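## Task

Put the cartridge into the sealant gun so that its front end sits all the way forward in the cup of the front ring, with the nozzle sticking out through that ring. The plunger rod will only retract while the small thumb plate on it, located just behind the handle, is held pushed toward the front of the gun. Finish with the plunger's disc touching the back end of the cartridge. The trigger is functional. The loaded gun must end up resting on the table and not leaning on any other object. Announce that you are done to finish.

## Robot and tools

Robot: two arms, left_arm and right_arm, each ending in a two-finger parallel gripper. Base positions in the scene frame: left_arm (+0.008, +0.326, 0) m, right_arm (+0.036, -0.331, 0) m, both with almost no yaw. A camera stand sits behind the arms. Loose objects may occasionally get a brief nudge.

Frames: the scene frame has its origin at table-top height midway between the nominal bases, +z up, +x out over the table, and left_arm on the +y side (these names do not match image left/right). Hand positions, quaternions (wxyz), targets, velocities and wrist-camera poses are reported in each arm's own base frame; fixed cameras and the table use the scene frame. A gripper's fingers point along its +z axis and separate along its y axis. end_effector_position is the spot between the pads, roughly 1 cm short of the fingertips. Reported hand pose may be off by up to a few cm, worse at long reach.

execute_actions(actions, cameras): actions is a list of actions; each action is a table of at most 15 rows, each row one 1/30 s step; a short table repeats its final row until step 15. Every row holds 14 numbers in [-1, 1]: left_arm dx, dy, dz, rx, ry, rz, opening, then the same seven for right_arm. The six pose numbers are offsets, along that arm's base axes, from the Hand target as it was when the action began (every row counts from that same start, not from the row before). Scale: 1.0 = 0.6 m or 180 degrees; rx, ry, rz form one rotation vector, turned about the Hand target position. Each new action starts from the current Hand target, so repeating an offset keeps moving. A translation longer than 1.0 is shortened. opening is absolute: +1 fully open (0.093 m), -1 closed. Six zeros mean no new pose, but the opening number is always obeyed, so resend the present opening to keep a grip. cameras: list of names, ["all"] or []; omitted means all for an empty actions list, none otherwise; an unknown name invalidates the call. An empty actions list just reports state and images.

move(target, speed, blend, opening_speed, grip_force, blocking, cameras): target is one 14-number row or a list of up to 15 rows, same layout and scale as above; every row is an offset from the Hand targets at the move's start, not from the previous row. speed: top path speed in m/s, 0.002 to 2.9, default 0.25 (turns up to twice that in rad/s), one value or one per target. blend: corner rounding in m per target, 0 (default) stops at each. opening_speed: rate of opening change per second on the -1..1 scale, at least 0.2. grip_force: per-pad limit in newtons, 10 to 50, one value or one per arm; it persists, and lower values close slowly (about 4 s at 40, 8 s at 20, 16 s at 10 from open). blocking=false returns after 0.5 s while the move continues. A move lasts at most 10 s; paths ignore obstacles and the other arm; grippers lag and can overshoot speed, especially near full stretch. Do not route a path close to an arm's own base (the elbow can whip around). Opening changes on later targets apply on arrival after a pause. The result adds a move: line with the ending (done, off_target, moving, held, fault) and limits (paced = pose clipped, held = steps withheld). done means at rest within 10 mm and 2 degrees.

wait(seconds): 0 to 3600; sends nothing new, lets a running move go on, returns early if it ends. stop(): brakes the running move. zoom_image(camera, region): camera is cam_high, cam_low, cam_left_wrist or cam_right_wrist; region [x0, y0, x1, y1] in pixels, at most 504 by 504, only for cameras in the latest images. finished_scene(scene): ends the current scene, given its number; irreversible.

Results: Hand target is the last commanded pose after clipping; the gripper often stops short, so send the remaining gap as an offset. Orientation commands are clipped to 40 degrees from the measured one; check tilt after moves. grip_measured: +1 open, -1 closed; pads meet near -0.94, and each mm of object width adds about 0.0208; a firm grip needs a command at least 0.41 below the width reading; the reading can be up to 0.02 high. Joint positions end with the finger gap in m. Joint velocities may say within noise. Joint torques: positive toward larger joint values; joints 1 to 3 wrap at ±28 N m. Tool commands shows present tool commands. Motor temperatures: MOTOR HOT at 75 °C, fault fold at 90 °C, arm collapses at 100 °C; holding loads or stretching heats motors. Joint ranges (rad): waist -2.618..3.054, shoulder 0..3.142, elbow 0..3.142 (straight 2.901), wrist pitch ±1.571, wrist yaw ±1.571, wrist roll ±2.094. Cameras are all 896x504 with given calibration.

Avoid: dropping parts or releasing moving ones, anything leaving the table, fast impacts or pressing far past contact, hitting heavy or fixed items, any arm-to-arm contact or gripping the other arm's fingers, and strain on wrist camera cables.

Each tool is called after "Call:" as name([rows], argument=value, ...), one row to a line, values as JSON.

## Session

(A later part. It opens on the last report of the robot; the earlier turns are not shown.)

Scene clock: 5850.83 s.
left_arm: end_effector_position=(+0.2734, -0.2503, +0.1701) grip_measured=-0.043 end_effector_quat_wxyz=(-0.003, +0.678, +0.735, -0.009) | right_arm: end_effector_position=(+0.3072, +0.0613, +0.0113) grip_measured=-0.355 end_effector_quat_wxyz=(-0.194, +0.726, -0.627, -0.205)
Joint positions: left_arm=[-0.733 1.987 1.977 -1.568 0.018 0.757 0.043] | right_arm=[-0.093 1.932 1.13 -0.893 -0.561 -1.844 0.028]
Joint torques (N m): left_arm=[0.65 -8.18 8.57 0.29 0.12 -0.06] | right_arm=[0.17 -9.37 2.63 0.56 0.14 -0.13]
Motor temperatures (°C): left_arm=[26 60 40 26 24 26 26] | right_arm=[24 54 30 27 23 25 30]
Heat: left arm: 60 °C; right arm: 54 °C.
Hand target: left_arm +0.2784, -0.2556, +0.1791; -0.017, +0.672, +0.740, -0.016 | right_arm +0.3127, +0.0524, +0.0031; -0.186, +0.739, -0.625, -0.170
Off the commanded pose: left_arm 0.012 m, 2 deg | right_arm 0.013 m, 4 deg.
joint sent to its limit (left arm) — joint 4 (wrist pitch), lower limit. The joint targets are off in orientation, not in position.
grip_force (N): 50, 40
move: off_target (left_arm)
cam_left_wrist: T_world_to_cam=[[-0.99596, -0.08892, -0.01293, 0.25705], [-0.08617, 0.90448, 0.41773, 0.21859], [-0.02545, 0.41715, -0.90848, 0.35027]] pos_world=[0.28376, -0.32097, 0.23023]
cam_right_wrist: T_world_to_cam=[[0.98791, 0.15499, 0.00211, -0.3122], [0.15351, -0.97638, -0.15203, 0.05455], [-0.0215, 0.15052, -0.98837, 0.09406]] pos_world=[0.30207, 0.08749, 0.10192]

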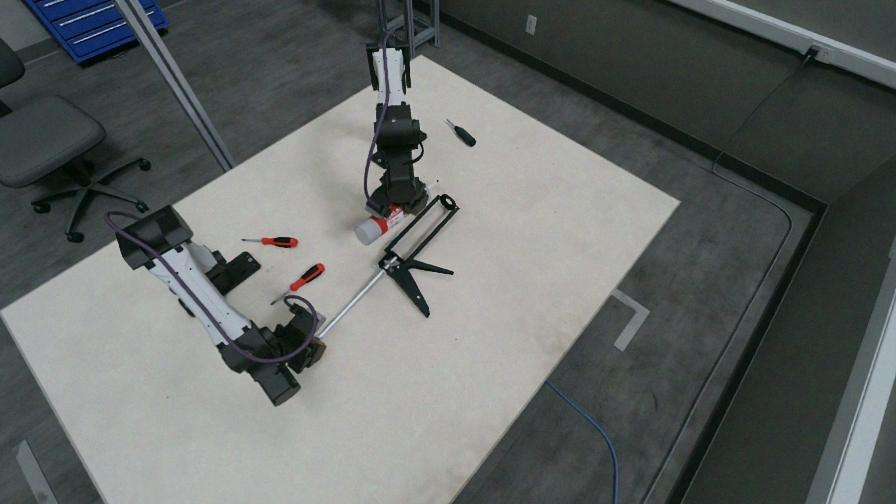

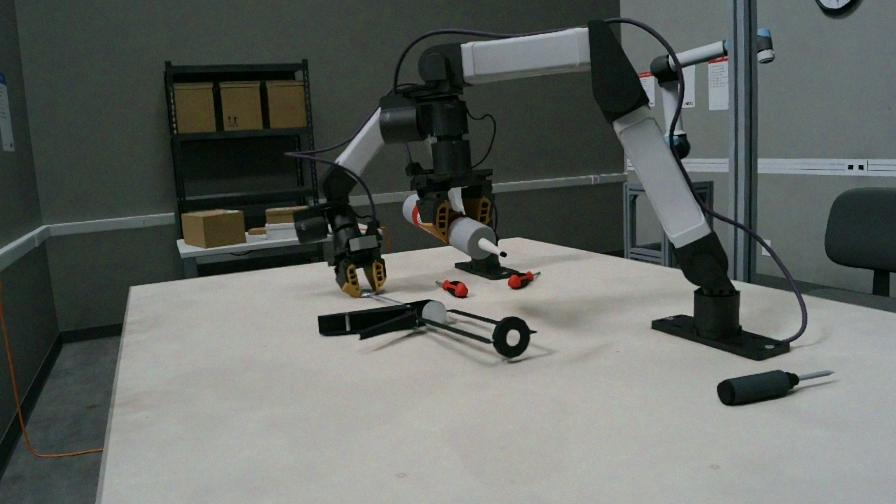

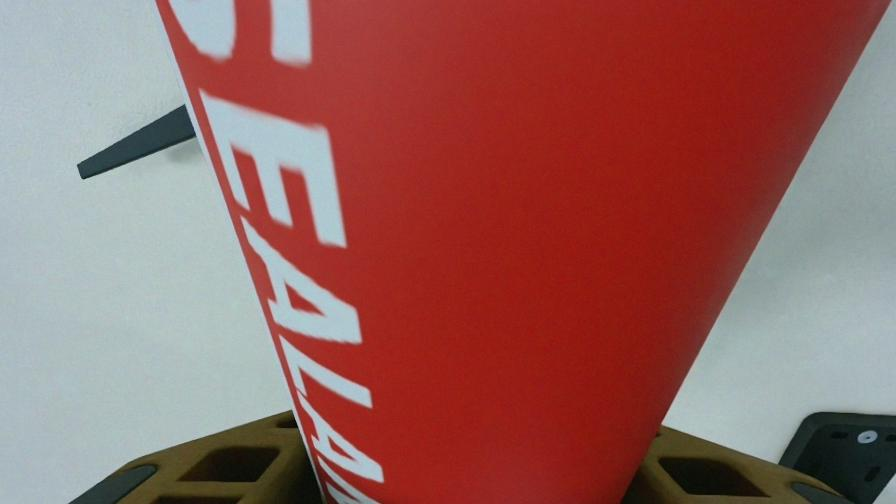

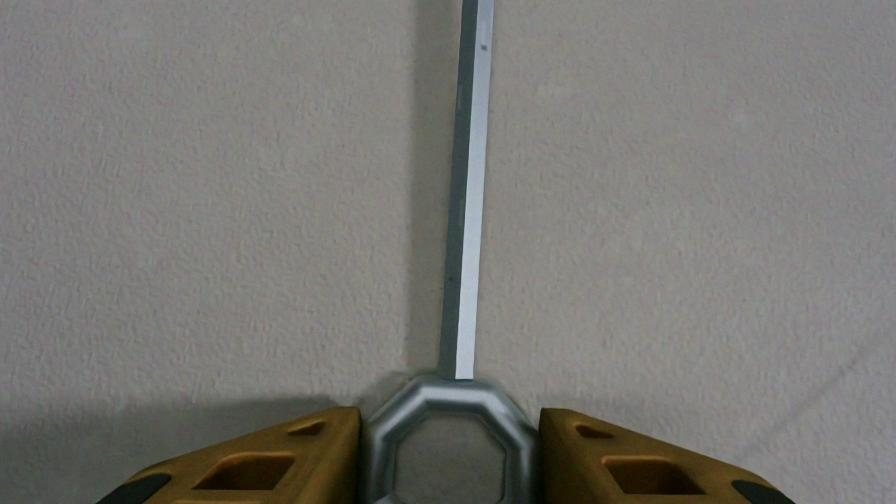

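Call:
move([
  [0.023, 0.0, 0.0, 0, 0, 0, -0.6, 0, 0, 0, 0, 0, 0, -0.8],
  [0.023, 0.0, -0.1, 0, 0, 0, -0.6, 0, 0, 0, 0, 0, 0, -0.8],
], speed=0.1, blend=0.01, cameras=["all"])

Call:
zoom_image(camera="cam_high", region=[400, 170, 480, 230])

Call:
zoom_image(camera="cam_low", region=[430, 240, 580, 370])

Scene clock: 5889.90 s.
left_arm: end_effector_position=(+0.2882, -0.2513, +0.1147) grip_measured=-0.043 end_effector_quat_wxyz=(-0.033, +0.669, +0.743, -0.010) | right_arm: end_effector_position=(+0.3072, +0.0613, +0.0113) grip_measured=-0.355 end_effector_quat_wxyz=(-0.194, +0.726, -0.627, -0.205)
Joint positions: left_arm=[-0.709 2.071 1.876 -1.443 0.018 0.757 0.043] | right_arm=[-0.093 1.932 1.13 -0.893 -0.561 -1.844 0.028]
Joint torques (N m): left_arm=[0.51 -9.99 5.81 0.4 0.12 0.16] | right_arm=[0.32 -9.48 2.58 0.57 0.18 -0.12]
Motor temperatures (°C): left_arm=[26 56 41 26 24 26 26] | right_arm=[24 54 30 27 23 25 30]
Heat: left arm: 56 °C; right arm: 54 °C.
Hand target: left_arm +0.2922, -0.2556, +0.1191; -0.016, +0.672, +0.740, -0.016 | right_arm +0.3127, +0.0524, +0.0031; -0.186, +0.739, -0.625, -0.170
Off the commanded pose: left_arm 0.007 m, 2 deg | right_arm 0.013 m, 4 deg.
grip_force (N): 50, 40
move: done
cam_left_wrist: T_world_to_cam=[[-0.99315, -0.11349, 0.0278, 0.25942], [-0.08834, 0.88503, 0.45708, 0.23526], [-0.07648, 0.45149, -0.88899, 0.32179]] pos_world=[0.30303, -0.32406, 0.17132]
cam_right_wrist: T_world_to_cam=[[0.98791, 0.15499, 0.00211, -0.3122], [0.15351, -0.97638, -0.15203, 0.05455], [-0.0215, 0.15052, -0.98837, 0.09406]] pos_world=[0.30207, 0.08749, 0.10192]

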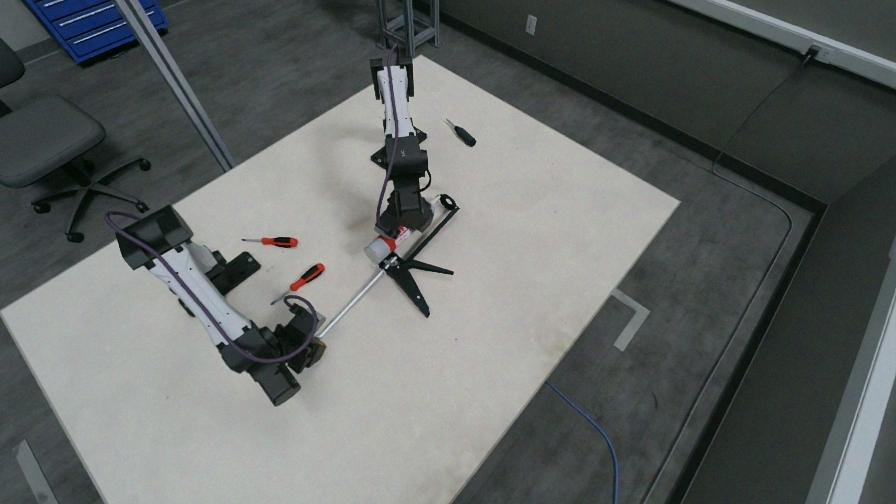

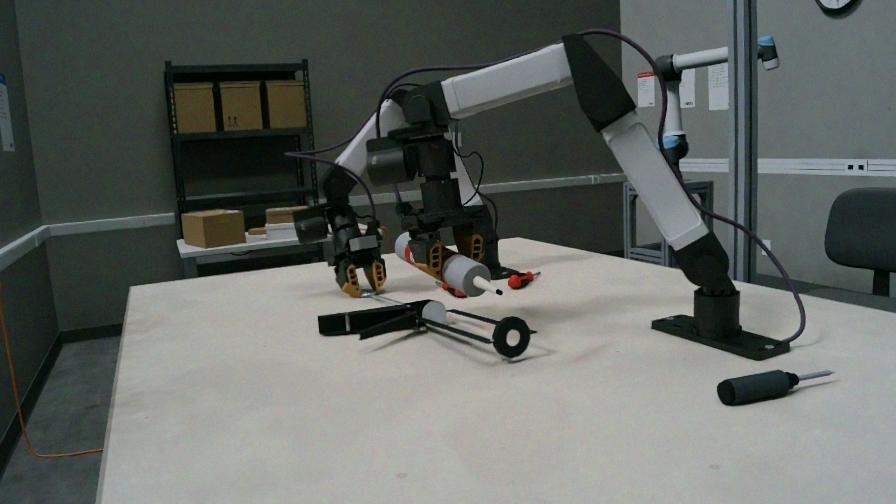

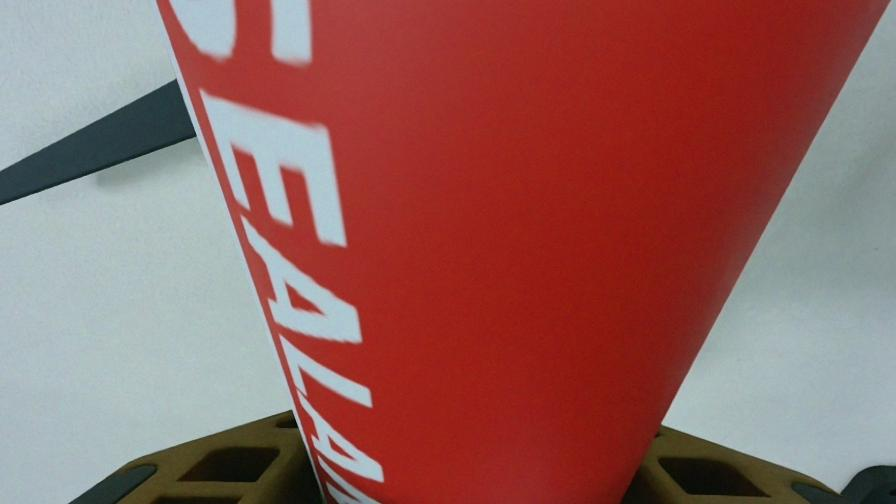

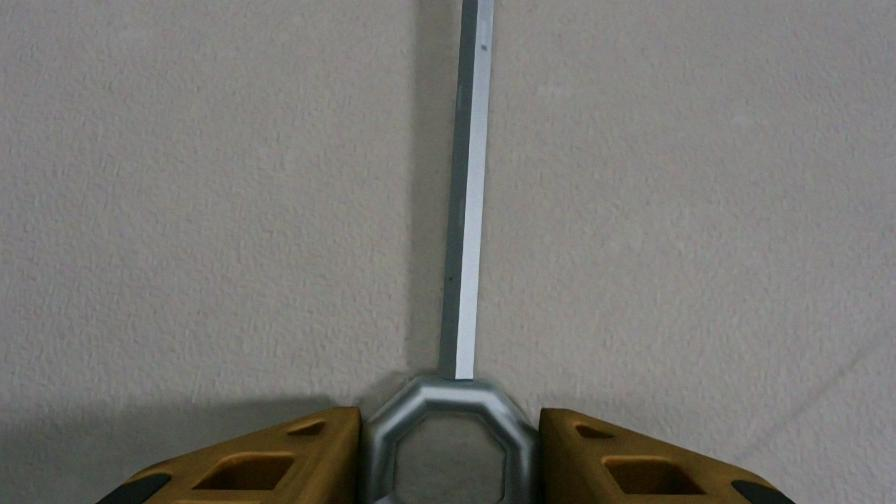

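Scaled by 6.300 from the camera's image (finer frame: 1280x720).

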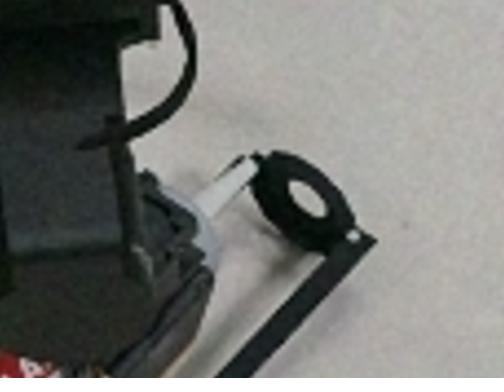

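Scaled by 3.360 from the camera's image (finer frame: 1280x720).

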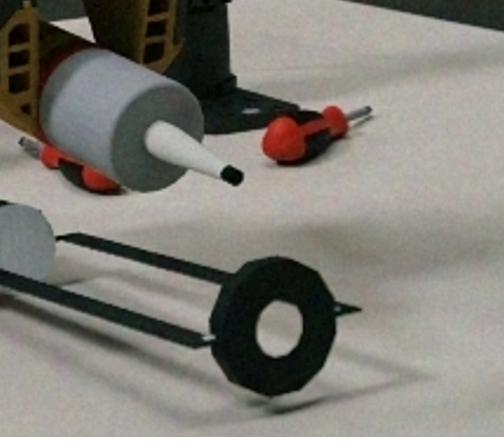

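Call:
move([
  [0.007, 0.004, -0.08, 0, 0, 0, -0.6, 0, 0, 0, 0, 0, 0, -0.8],
], speed=0.08, cameras=["all"])

Call:
zoom_image(camera="cam_high", region=[400, 170, 480, 230])

Call:
zoom_image(camera="cam_low", region=[430, 260, 570, 370])

Scene clock: 5905.90 s.
left_arm: end_effector_position=(+0.2907, -0.2500, +0.0715) grip_measured=-0.043 end_effector_quat_wxyz=(-0.028, +0.670, +0.742, -0.010) | right_arm: end_effector_position=(+0.3072, +0.0613, +0.0113) grip_measured=-0.355 end_effector_quat_wxyz=(-0.194, +0.726, -0.627, -0.205)
Joint positions: left_arm=[-0.702 2.071 1.705 -1.261 0.018 0.766 0.043] | right_arm=[-0.093 1.932 1.13 -0.893 -0.561 -1.844 0.028]
Joint torques (N m): left_arm=[1.13 -9.03 5.86 0.48 0.1 0.18] | right_arm=[0.32 -9.36 2.56 0.56 0.17 -0.12]
Motor temperatures (°C): left_arm=[26 57 41 26 24 26 26] | right_arm=[24 54 30 27 23 25 30]
Heat: left arm: 57 °C; right arm: 54 °C.
Hand target: left_arm +0.2964, -0.2533, +0.0711; -0.016, +0.672, +0.740, -0.016 | right_arm +0.3127, +0.0524, +0.0031; -0.186, +0.739, -0.625, -0.170
Off the commanded pose: left_arm 0.007 m, 2 deg | right_arm 0.013 m, 4 deg.
grip_force (N): 50, 40
move: done
cam_left_wrist: T_world_to_cam=[[-0.9936, -0.11107, 0.02053, 0.26446], [-0.09006, 0.88872, 0.44951, 0.25596], [-0.06818, 0.44478, -0.89304, 0.27917]] pos_world=[0.30485, -0.32227, 0.12882]
cam_right_wrist: T_world_to_cam=[[0.98791, 0.15499, 0.00211, -0.3122], [0.15351, -0.97638, -0.15203, 0.05455], [-0.0215, 0.15052, -0.98837, 0.09406]] pos_world=[0.30207, 0.08749, 0.10192]

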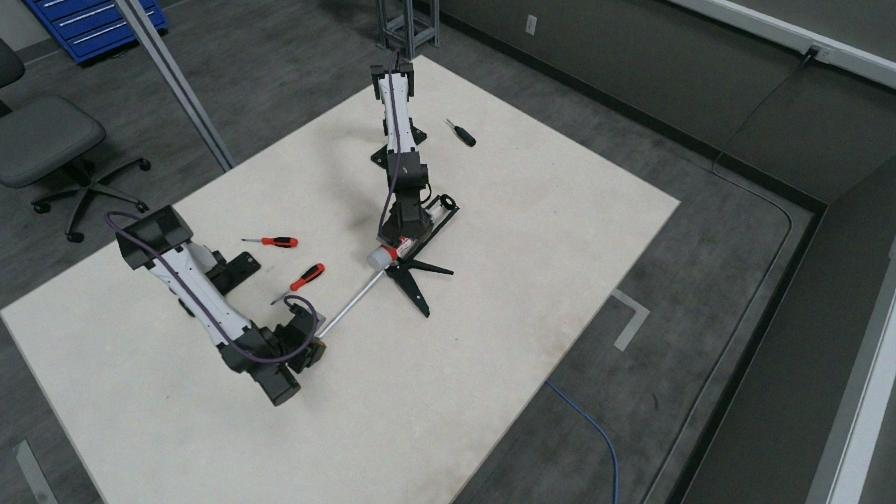

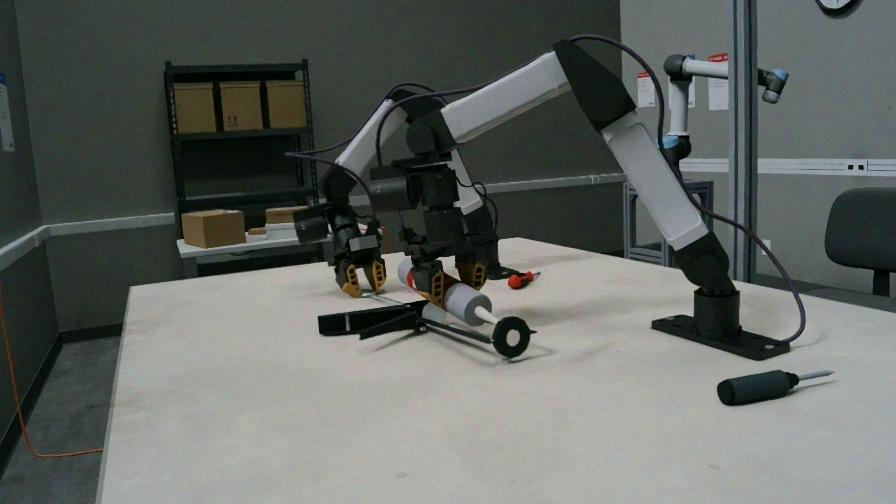

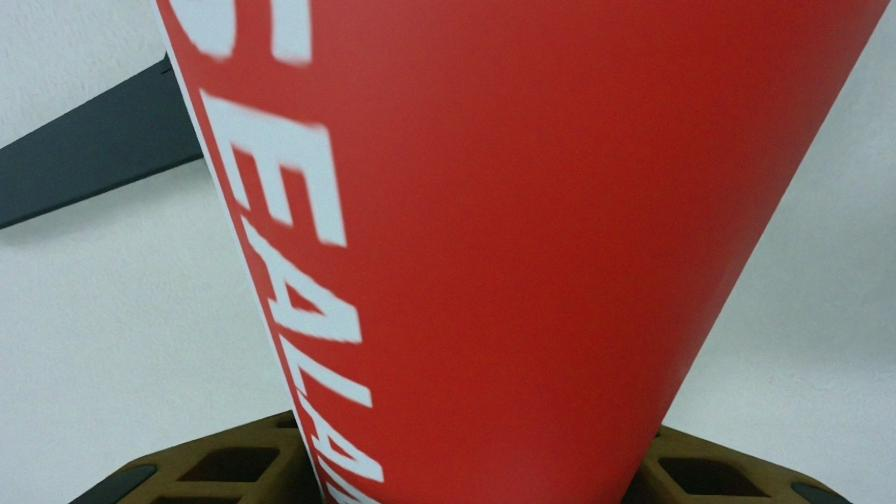

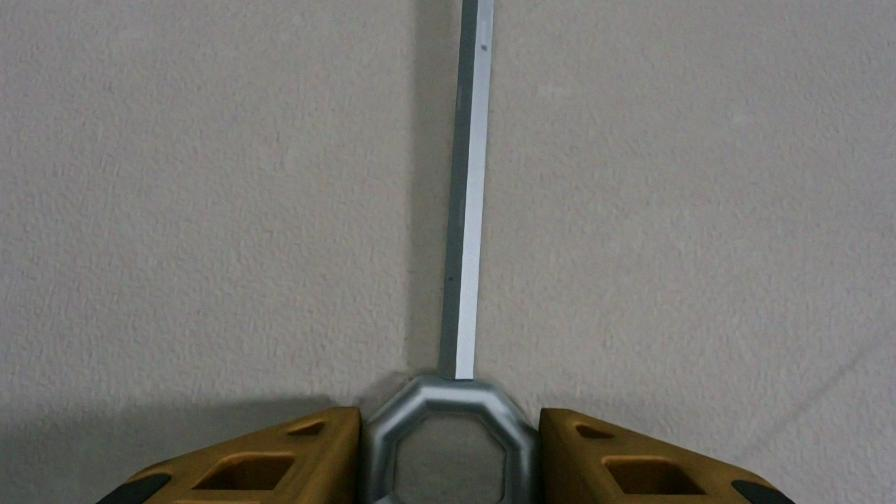

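Scaled by 6.300 from the camera's image (finer frame: 1280x720).

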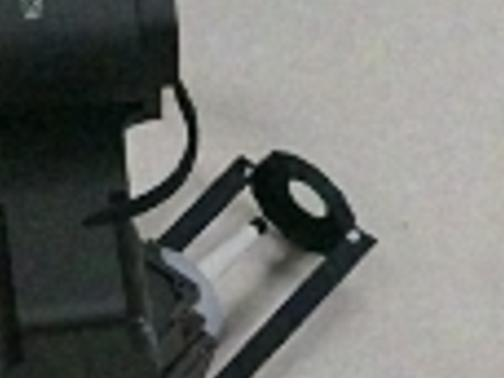

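Scaled by 3.600 from the camera's image (finer frame: 1280x720).

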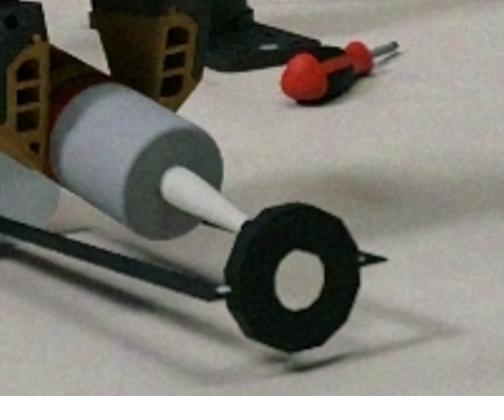

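Call:
move([
  [0.001, 0.033, 0.0, 0, 0, 0, -0.6, 0, 0, 0, 0, 0, 0, -0.8],
], speed=0.05, cameras=["cam_high","cam_low"])

Call:
zoom_image(camera="cam_high", region=[400, 170, 480, 230])

Call:
zoom_image(camera="cam_low", region=[430, 260, 570, 370])

Scene clock: 5925.07 s.
left_arm: end_effector_position=(+0.2945, -0.2364, +0.0592) grip_measured=-0.043 end_effector_quat_wxyz=(-0.033, +0.669, +0.743, -0.022) | right_arm: end_effector_position=(+0.3072, +0.0613, +0.0113) grip_measured=-0.355 end_effector_quat_wxyz=(-0.194, +0.726, -0.627, -0.205)
Joint positions: left_arm=[-0.659 2.07 1.652 -1.223 0.039 0.808 0.043] | right_arm=[-0.093 1.932 1.13 -0.893 -0.561 -1.844 0.028]
Joint torques (N m): left_arm=[0.62 -12.3 4.41 0.26 -0.1 0.15] | right_arm=[0.27 -9.43 2.55 0.6 0.17 -0.12]
Motor temperatures (°C): left_arm=[26 56 41 26 24 26 26] | right_arm=[24 54 30 27 23 25 30]
Heat: left arm: 56 °C; right arm: 54 °C.
Hand target: left_arm +0.2970, -0.2334, +0.0711; -0.017, +0.672, +0.740, -0.016 | right_arm +0.3127, +0.0524, +0.0031; -0.186, +0.739, -0.625, -0.170
Off the commanded pose: left_arm 0.013 m, 2 deg | right_arm 0.013 m, 4 deg.
grip_force (N): 50, 40
move: off_target (left_arm)

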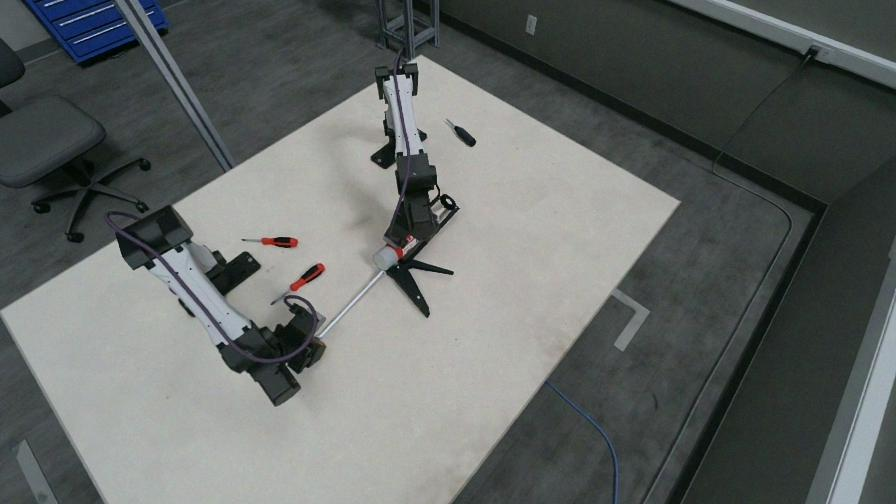

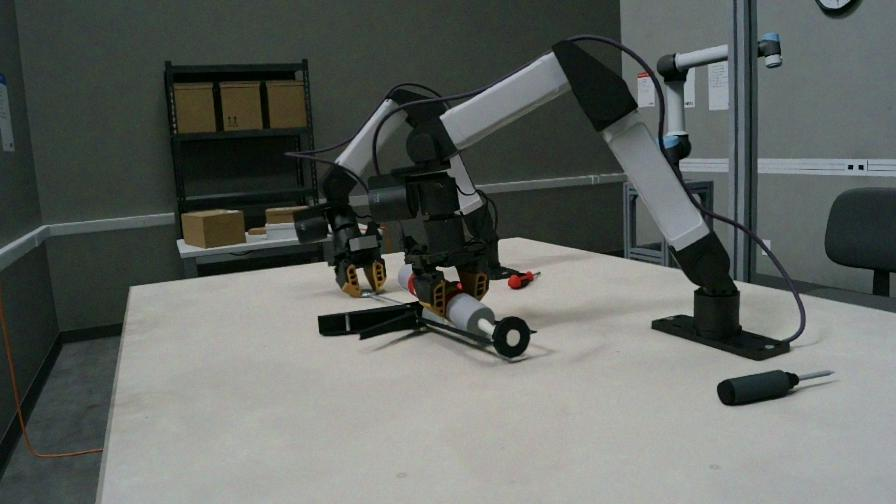

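Scaled by 6.300 from the camera's image (finer frame: 1280x720).

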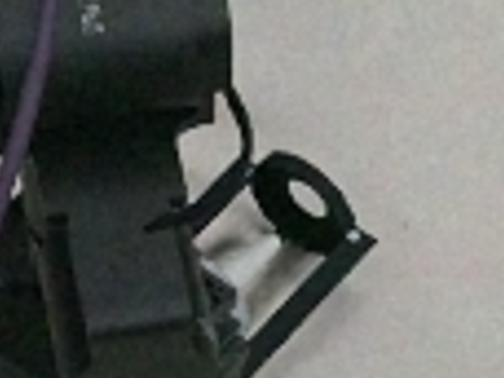

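Scaled by 3.600 from the camera's image (finer frame: 1280x720).

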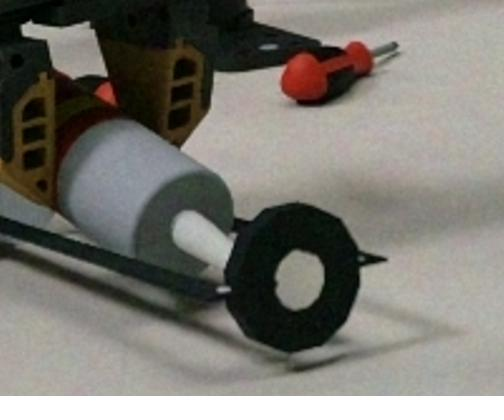

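Call:
move([
  [-0.007, 0.025, 0.003, 0, 0, 0, -0.6, 0, 0, 0, 0, 0, 0, -0.8],
], speed=0.05, cameras=["cam_high","cam_low"])

Call:
zoom_image(camera="cam_high", region=[400, 170, 480, 230])

Call:
zoom_image(camera="cam_low", region=[430, 260, 570, 370])

Scene clock: 5951.13 s.
left_arm: end_effector_position=(+0.2916, -0.2215, +0.0564) grip_measured=-0.043 end_effector_quat_wxyz=(-0.035, +0.665, +0.745, -0.023) | right_arm: end_effector_position=(+0.3072, +0.0613, +0.0113) grip_measured=-0.355 end_effector_quat_wxyz=(-0.194, +0.726, -0.627, -0.205)
Joint positions: left_arm=[-0.631 2.031 1.583 -1.197 0.04 0.827 0.043] | right_arm=[-0.093 1.932 1.13 -0.893 -0.561 -1.844 0.028]
Joint torques (N m): left_arm=[0.53 -12.74 4.71 0.11 -0.12 0.2] | right_arm=[0.38 -9.42 2.56 0.6 0.17 -0.14]
Motor temperatures (°C): left_arm=[26 65 39 26 24 26 26] | right_arm=[24 54 30 27 23 25 30]
Heat: left arm: 65 °C; right arm: 54 °C.
Hand target: left_arm +0.2928, -0.2184, +0.0729; -0.017, +0.672, +0.740, -0.016 | right_arm +0.3127, +0.0524, +0.0031; -0.186, +0.739, -0.625, -0.170
Off the commanded pose: left_arm 0.017 m, 2 deg | right_arm 0.013 m, 4 deg.
grip_force (N): 50, 40
move: off_target (left_arm)

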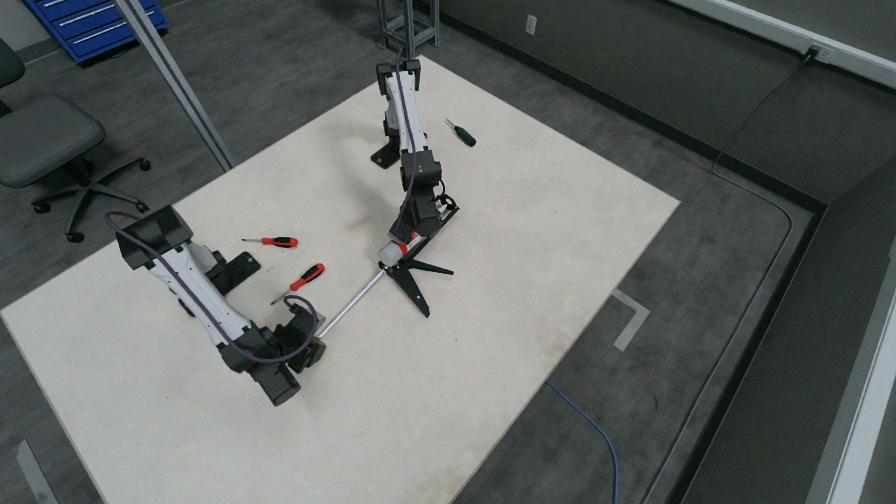

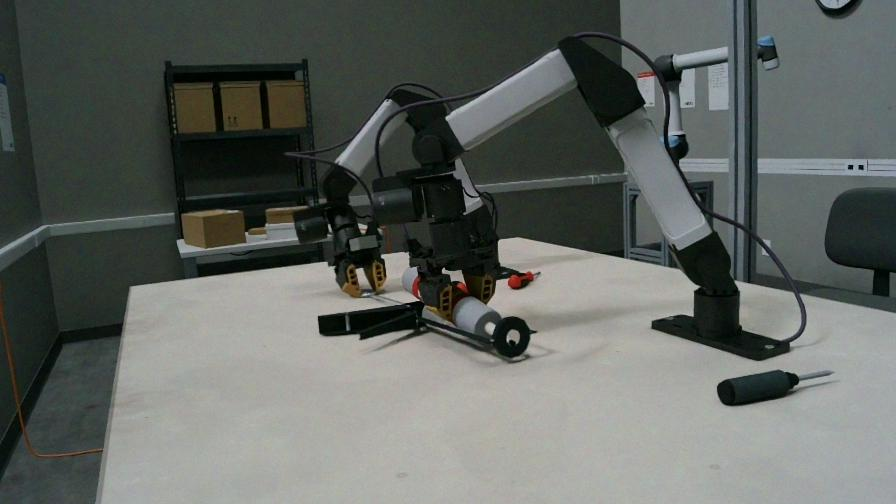

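Scaled by 6.300 from the camera's image (finer frame: 1280x720).

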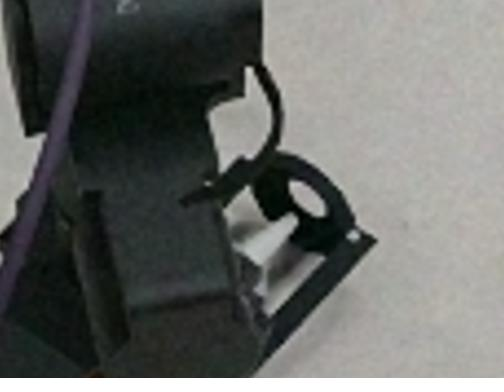

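Scaled by 3.600 from the camera's image (finer frame: 1280x720).

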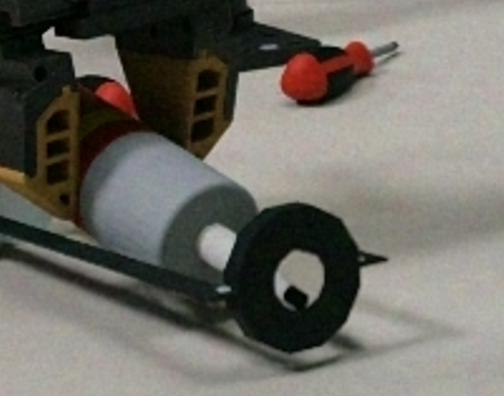

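Call:
move([
  [0.0, 0.0, 0.016, 0, 0, 0, -0.6, 0, 0, 0, 0, 0, 0, -0.8],
  [-0.001, 0.028, 0.018, 0, 0, 0, -0.6, 0, 0, 0, 0, 0, 0, -0.8],
], speed=0.05, cameras=["cam_high","cam_low"])

Call:
zoom_image(camera="cam_low", region=[430, 260, 570, 370])

Scene clock: 5970.30 s.
left_arm: end_effector_position=(+0.2914, -0.2017, +0.0592) grip_measured=-0.043 end_effector_quat_wxyz=(-0.044, +0.666, +0.744, -0.017) | right_arm: end_effector_position=(+0.3072, +0.0613, +0.0113) grip_measured=-0.355 end_effector_quat_wxyz=(-0.194, +0.726, -0.627, -0.205)
Joint positions: left_arm=[-0.595 2.001 1.55 -1.212 0.022 0.866 0.043] | right_arm=[-0.093 1.932 1.13 -0.893 -0.561 -1.844 0.028]
Joint torques (N m): left_arm=[0.55 -13.79 5.6 -0.03 0.04 0.21] | right_arm=[0.32 -9.44 2.58 0.57 0.17 -0.11]
Motor temperatures (°C): left_arm=[26 68 39 26 24 26 26] | right_arm=[24 54 30 27 23 25 30]
Heat: left arm: 68 °C; right arm: 54 °C.
Hand target: left_arm +0.2922, -0.2016, +0.0837; -0.017, +0.672, +0.740, -0.016 | right_arm +0.3127, +0.0524, +0.0031; -0.186, +0.739, -0.625, -0.170
Off the commanded pose: left_arm 0.025 m, 3 deg | right_arm 0.013 m, 4 deg.
grip_force (N): 50, 40
move: off_target (left_arm)

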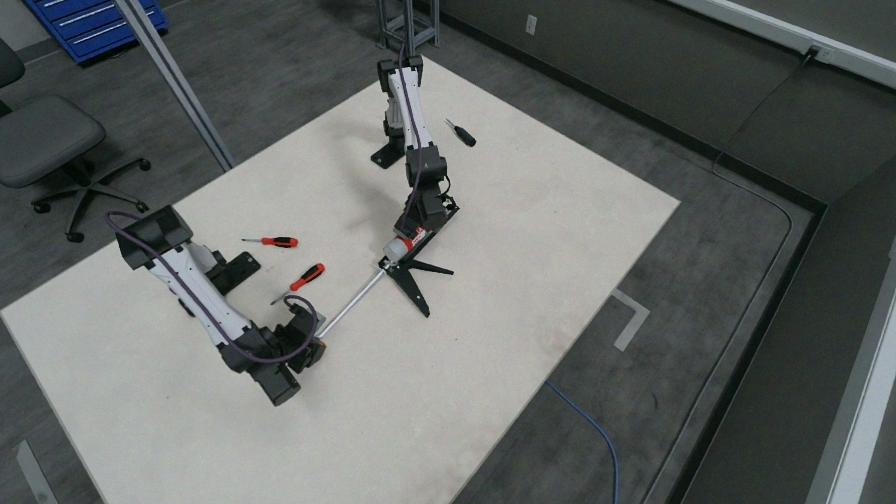

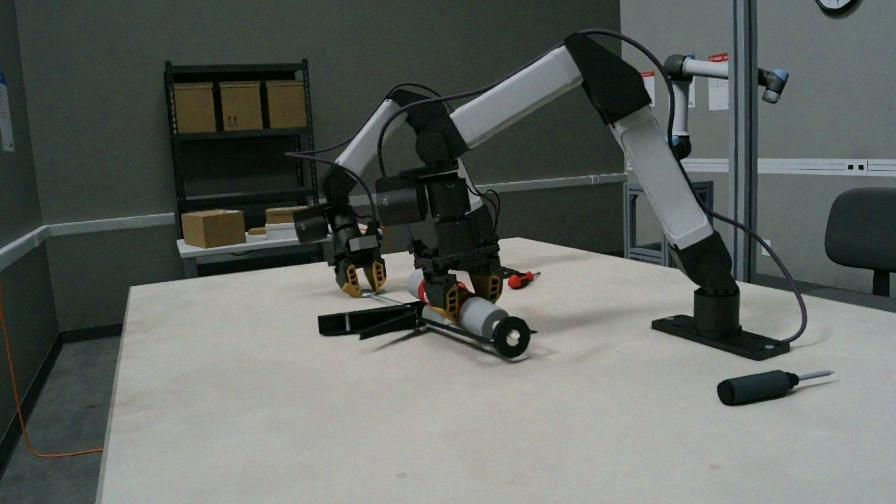

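Scaled by 3.600 from the camera's image (finer frame: 1280x720).

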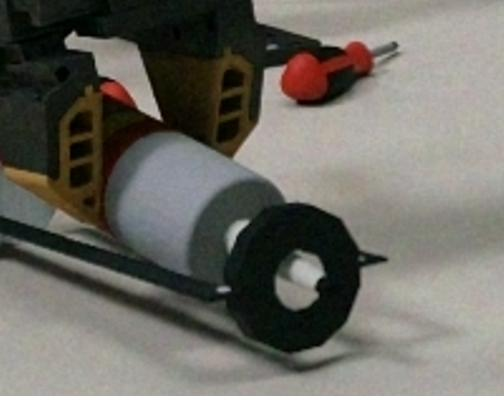

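Call:
execute_actions([
  [[0,0,-0.02,0,0,0,-0.6,0,0,0,0,0,0,-0.8]],
])

Scene clock: 5974.43 s.
left_arm: end_effector_position=(+0.2892, -0.2004, +0.0549) grip_measured=-0.043 end_effector_quat_wxyz=(-0.043, +0.666, +0.744, -0.018) | right_arm: end_effector_position=(+0.3072, +0.0613, +0.0113) grip_measured=-0.355 end_effector_quat_wxyz=(-0.194, +0.726, -0.627, -0.205)
Joint positions: left_arm=[-0.594 1.994 1.522 -1.19 0.024 0.868 0.043] | right_arm=[-0.093 1.932 1.13 -0.893 -0.561 -1.844 0.028]
Joint torques (N m): left_arm=[0.44 -12.64 4.93 0.2 0.02 0.17] | right_arm=[0.31 -9.44 2.55 0.59 0.15 -0.12]
Motor temperatures (°C): left_arm=[26 69 39 26 24 26 26] | right_arm=[24 54 30 27 23 25 30]
Heat: left arm: 69 °C; right arm: 54 °C.
Hand target: left_arm +0.2922, -0.2017, +0.0717; -0.017, +0.672, +0.740, -0.016 | right_arm +0.3127, +0.0524, +0.0031; -0.186, +0.739, -0.625, -0.170
Off the commanded pose: left_arm 0.017 m, 3 deg | right_arm 0.013 m, 4 deg.
grip_force (N): 50, 40

Call:
execute_actions([
  [[0,0,-0.02,0,0,0,-0.6,0,0,0,0,0,0,-0.8]],
], cameras=["cam_low"])

Scene clock: 5981.47 s.
left_arm: end_effector_position=(+0.2898, -0.2008, +0.0530) grip_measured=-0.043 end_effector_quat_wxyz=(-0.035, +0.668, +0.743, -0.017) | right_arm: end_effector_position=(+0.3072, +0.0613, +0.0113) grip_measured=-0.355 end_effector_quat_wxyz=(-0.194, +0.726, -0.627, -0.205)
Joint positions: left_arm=[-0.594 1.982 1.499 -1.161 0.024 0.87 0.043] | right_arm=[-0.093 1.932 1.13 -0.893 -0.561 -1.844 0.028]
Joint torques (N m): left_arm=[0.31 -10.8 4.25 0.41 0.01 0.17] | right_arm=[0.29 -9.4 2.5 0.55 0.14 -0.15]
Motor temperatures (°C): left_arm=[26 67 39 26 24 26 27] | right_arm=[24 55 30 27 23 25 30]
Heat: left arm: 67 °C; right arm: 55 °C.
Hand target: left_arm +0.2922, -0.2017, +0.0597; -0.017, +0.672, +0.740, -0.016 | right_arm +0.3127, +0.0524, +0.0031; -0.186, +0.739, -0.625, -0.170
Off the commanded pose: left_arm 0.007 m, 2 deg | right_arm 0.013 m, 4 deg.
grip_force (N): 50, 40

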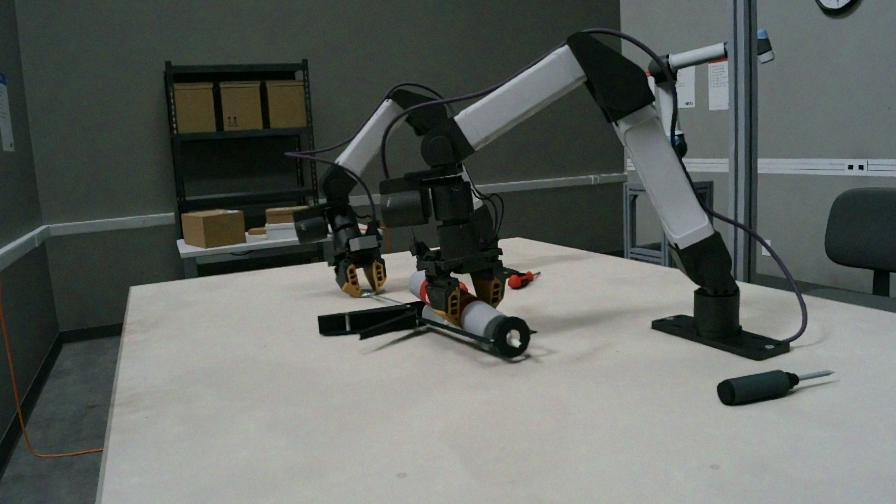

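Call:
execute_actions([
  [[0,0,-0.01,0,0,0,-0.6,0,0,0,0,0,0,-0.8]],
])

Call:
wait(seconds=10)

Call:
zoom_image(camera="cam_low", region=[430, 260, 570, 370])

Scene clock: 5986.83 s.
left_arm: end_effector_position=(+0.2898, -0.2008, +0.0524) grip_measured=-0.044 end_effector_quat_wxyz=(-0.031, +0.668, +0.743, -0.016) | right_arm: end_effector_position=(+0.3072, +0.0613, +0.0113) grip_measured=-0.355 end_effector_quat_wxyz=(-0.194, +0.726, -0.627, -0.205)
Joint positions: left_arm=[-0.594 1.976 1.488 -1.149 0.024 0.87 0.043] | right_arm=[-0.093 1.932 1.13 -0.893 -0.561 -1.844 0.028]
Joint torques (N m): left_arm=[0.44 -9.78 3.79 0.53 0.03 0.18] | right_arm=[0.34 -9.47 2.52 0.6 0.15 -0.12]
Motor temperatures (°C): left_arm=[26 66 39 26 24 26 27] | right_arm=[24 55 30 27 23 25 30]
Heat: left arm: 66 °C; right arm: 55 °C.
Hand target: left_arm +0.2921, -0.2016, +0.0536; -0.017, +0.672, +0.740, -0.016 | right_arm +0.3127, +0.0524, +0.0031; -0.186, +0.739, -0.625, -0.170
Off the commanded pose: left_arm 0.003 m, 2 deg | right_arm 0.013 m, 4 deg.
grip_force (N): 50, 40

Scene clock: 5996.83 s.
left_arm: end_effector_position=(+0.2898, -0.2008, +0.0524) grip_measured=-0.044 end_effector_quat_wxyz=(-0.031, +0.668, +0.743, -0.016) | right_arm: end_effector_position=(+0.3072, +0.0613, +0.0113) grip_measured=-0.355 end_effector_quat_wxyz=(-0.194, +0.726, -0.627, -0.205)
Joint positions: left_arm=[-0.594 1.976 1.488 -1.149 0.024 0.87 0.043] | right_arm=[-0.093 1.932 1.13 -0.893 -0.561 -1.844 0.028]
Joint torques (N m): left_arm=[0.47 -9.78 3.84 0.51 0.02 0.16] | right_arm=[0.4 -9.52 2.52 0.57 0.16 -0.13]
Motor temperatures (°C): left_arm=[26 64 39 26 24 26 27] | right_arm=[24 55 30 27 23 25 30]
Heat: left arm: 64 °C; right arm: 55 °C.
Hand target: left_arm +0.2921, -0.2016, +0.0536; -0.017, +0.672, +0.740, -0.016 | right_arm +0.3127, +0.0524, +0.0031; -0.186, +0.739, -0.625, -0.170
Tool commands: left_gripper/opening=-0.6 right_gripper/opening=-0.8
Off the commanded pose: left_arm 0.003 m, 2 deg | right_arm 0.013 m, 4 deg.
grip_force (N): 50, 40
wait: 10.00 s; at rest by 0.17 s

Scaled by 3.600 from the camera's image (finer frame: 1280x720).
This view is cut from an older image: the scene may have changed since it was taken.

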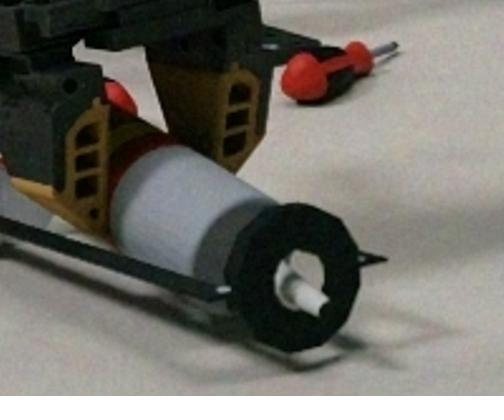

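Call:
move([
  [-0.002, 0.028, 0.01, 0, 0, 0, -0.6, 0, 0, 0, 0, 0, 0, -0.8],
], speed=0.05, cameras=["cam_high","cam_low"])

Call:
zoom_image(camera="cam_low", region=[430, 260, 570, 370])

Scene clock: 6014.17 s.
left_arm: end_effector_position=(+0.2912, -0.1871, +0.0513) grip_measured=-0.044 end_effector_quat_wxyz=(-0.029, +0.666, +0.746, -0.017) | right_arm: end_effector_position=(+0.3072, +0.0613, +0.0113) grip_measured=-0.355 end_effector_quat_wxyz=(-0.194, +0.726, -0.627, -0.205)
Joint positions: left_arm=[-0.559 1.949 1.446 -1.13 0.024 0.899 0.043] | right_arm=[-0.093 1.932 1.13 -0.893 -0.561 -1.844 0.028]
Joint torques (N m): left_arm=[0.62 -10.86 4.36 0.25 0.02 0.25] | right_arm=[0.35 -9.28 2.47 0.57 0.17 -0.14]
Motor temperatures (°C): left_arm=[26 63 38 26 24 26 27] | right_arm=[24 55 30 27 23 25 30]
Heat: left arm: 63 °C; right arm: 55 °C.
Hand target: left_arm +0.2911, -0.1848, +0.0597; -0.017, +0.672, +0.740, -0.016 | right_arm +0.3127, +0.0524, +0.0031; -0.186, +0.739, -0.625, -0.170
Off the commanded pose: left_arm 0.009 m, 2 deg | right_arm 0.013 m, 4 deg.
grip_force (N): 50, 40
move: done

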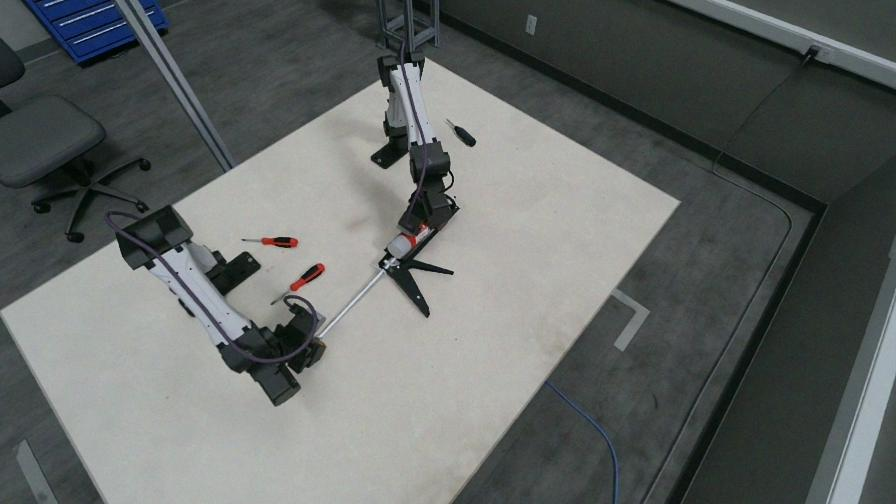

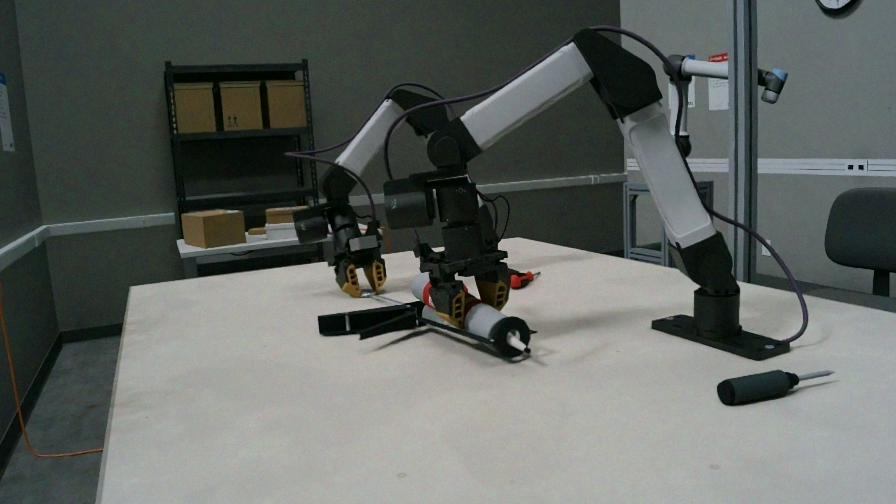

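Scaled by 3.600 from the camera's image (finer frame: 1280x720).

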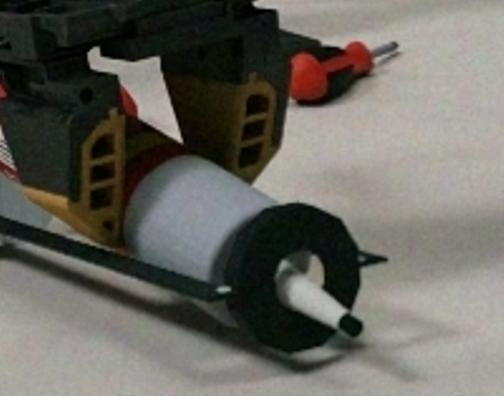

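Call:
zoom_image(camera="cam_high", region=[370, 170, 480, 280])

Scaled by 4.582 from the camera's image (finer frame: 1280x720).

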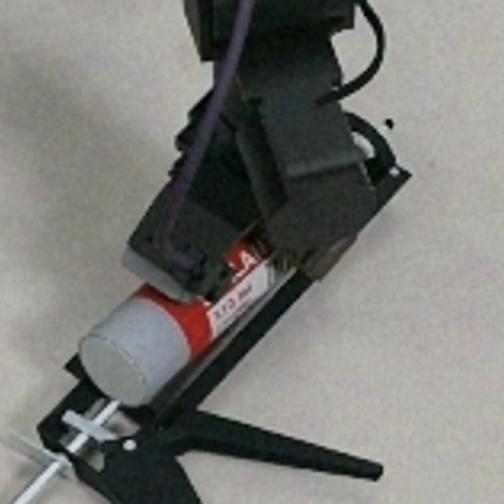

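Call:
move([
  [-0.009, 0.028, 0.004, 0, 0, -0.008, -0.6, 0, 0, 0, 0, 0, 0, -0.8],
], speed=0.05, cameras=["cam_high","cam_low"])

Call:
zoom_image(camera="cam_low", region=[430, 260, 570, 370])

Call:
zoom_image(camera="cam_high", region=[370, 170, 480, 280])

Scene clock: 6049.27 s.
left_arm: end_effector_position=(+0.2852, -0.1683, +0.0481) grip_measured=-0.044 end_effector_quat_wxyz=(-0.036, +0.679, +0.733, -0.015) | right_arm: end_effector_position=(+0.3072, +0.0614, +0.0113) grip_measured=-0.355 end_effector_quat_wxyz=(-0.194, +0.726, -0.627, -0.205)
Joint positions: left_arm=[-0.526 1.911 1.379 -1.115 0.013 0.967 0.043] | right_arm=[-0.093 1.932 1.13 -0.893 -0.562 -1.844 0.028]
Joint torques (N m): left_arm=[0.83 -11.54 4.82 0.11 0.09 0.15] | right_arm=[0.14 -9.44 2.62 0.58 0.18 -0.15]
Motor temperatures (°C): left_arm=[26 60 38 26 24 27 27] | right_arm=[24 55 30 27 23 25 30]
Heat: left arm: 60 °C; right arm: 55 °C.
Hand target: left_arm +0.2855, -0.1680, +0.0620; -0.017, +0.681, +0.731, -0.016 | right_arm +0.3126, +0.0524, +0.0031; -0.185, +0.739, -0.625, -0.170
Off the commanded pose: left_arm 0.014 m, 2 deg | right_arm 0.013 m, 4 deg.
grip_force (N): 50, 40
move: off_target (left_arm)

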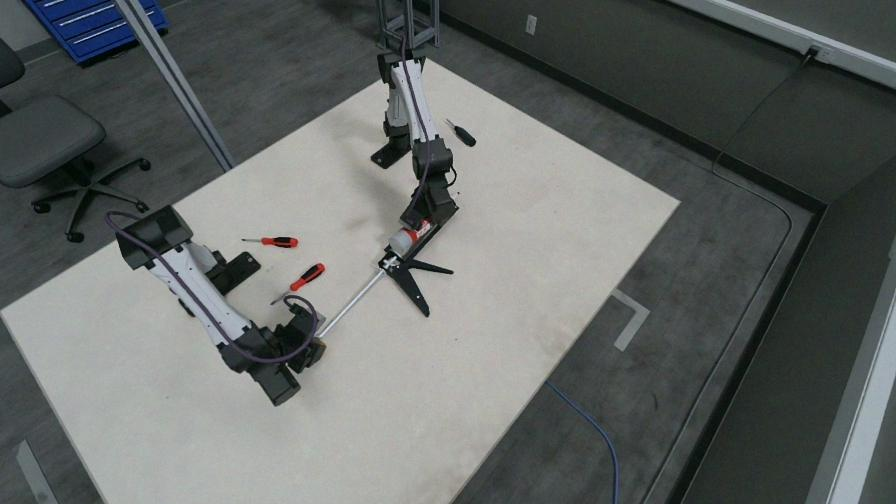

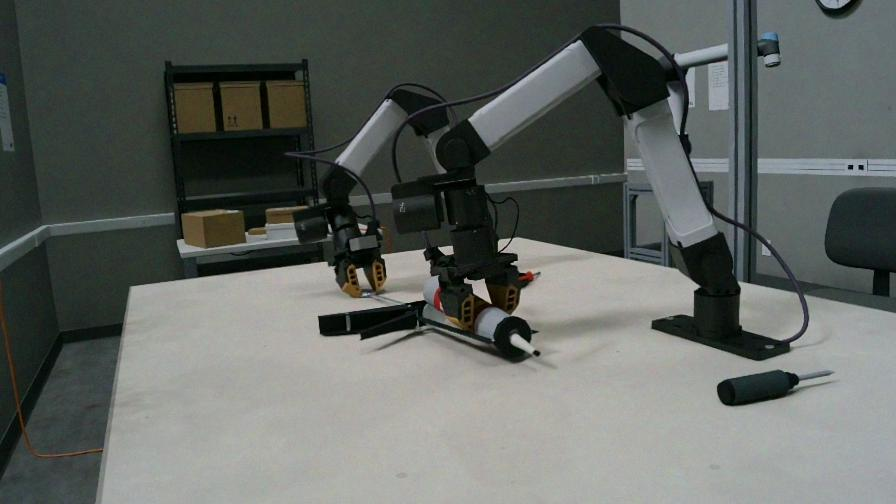

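Scaled by 3.600 from the camera's image (finer frame: 1280x720).

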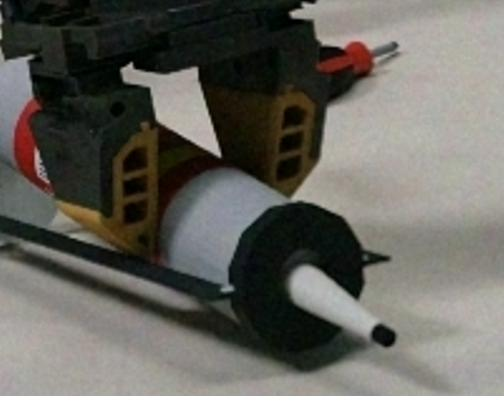

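Scaled by 4.582 from the camera's image (finer frame: 1280x720).

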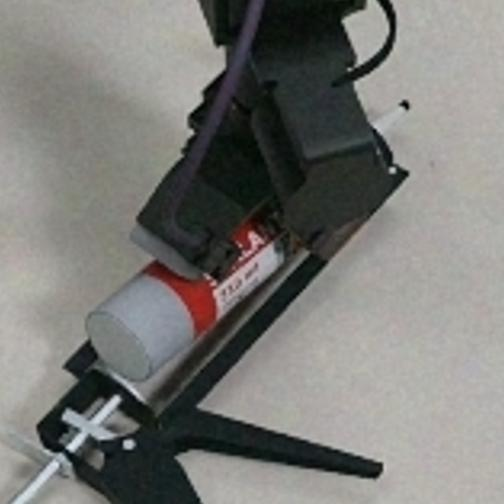

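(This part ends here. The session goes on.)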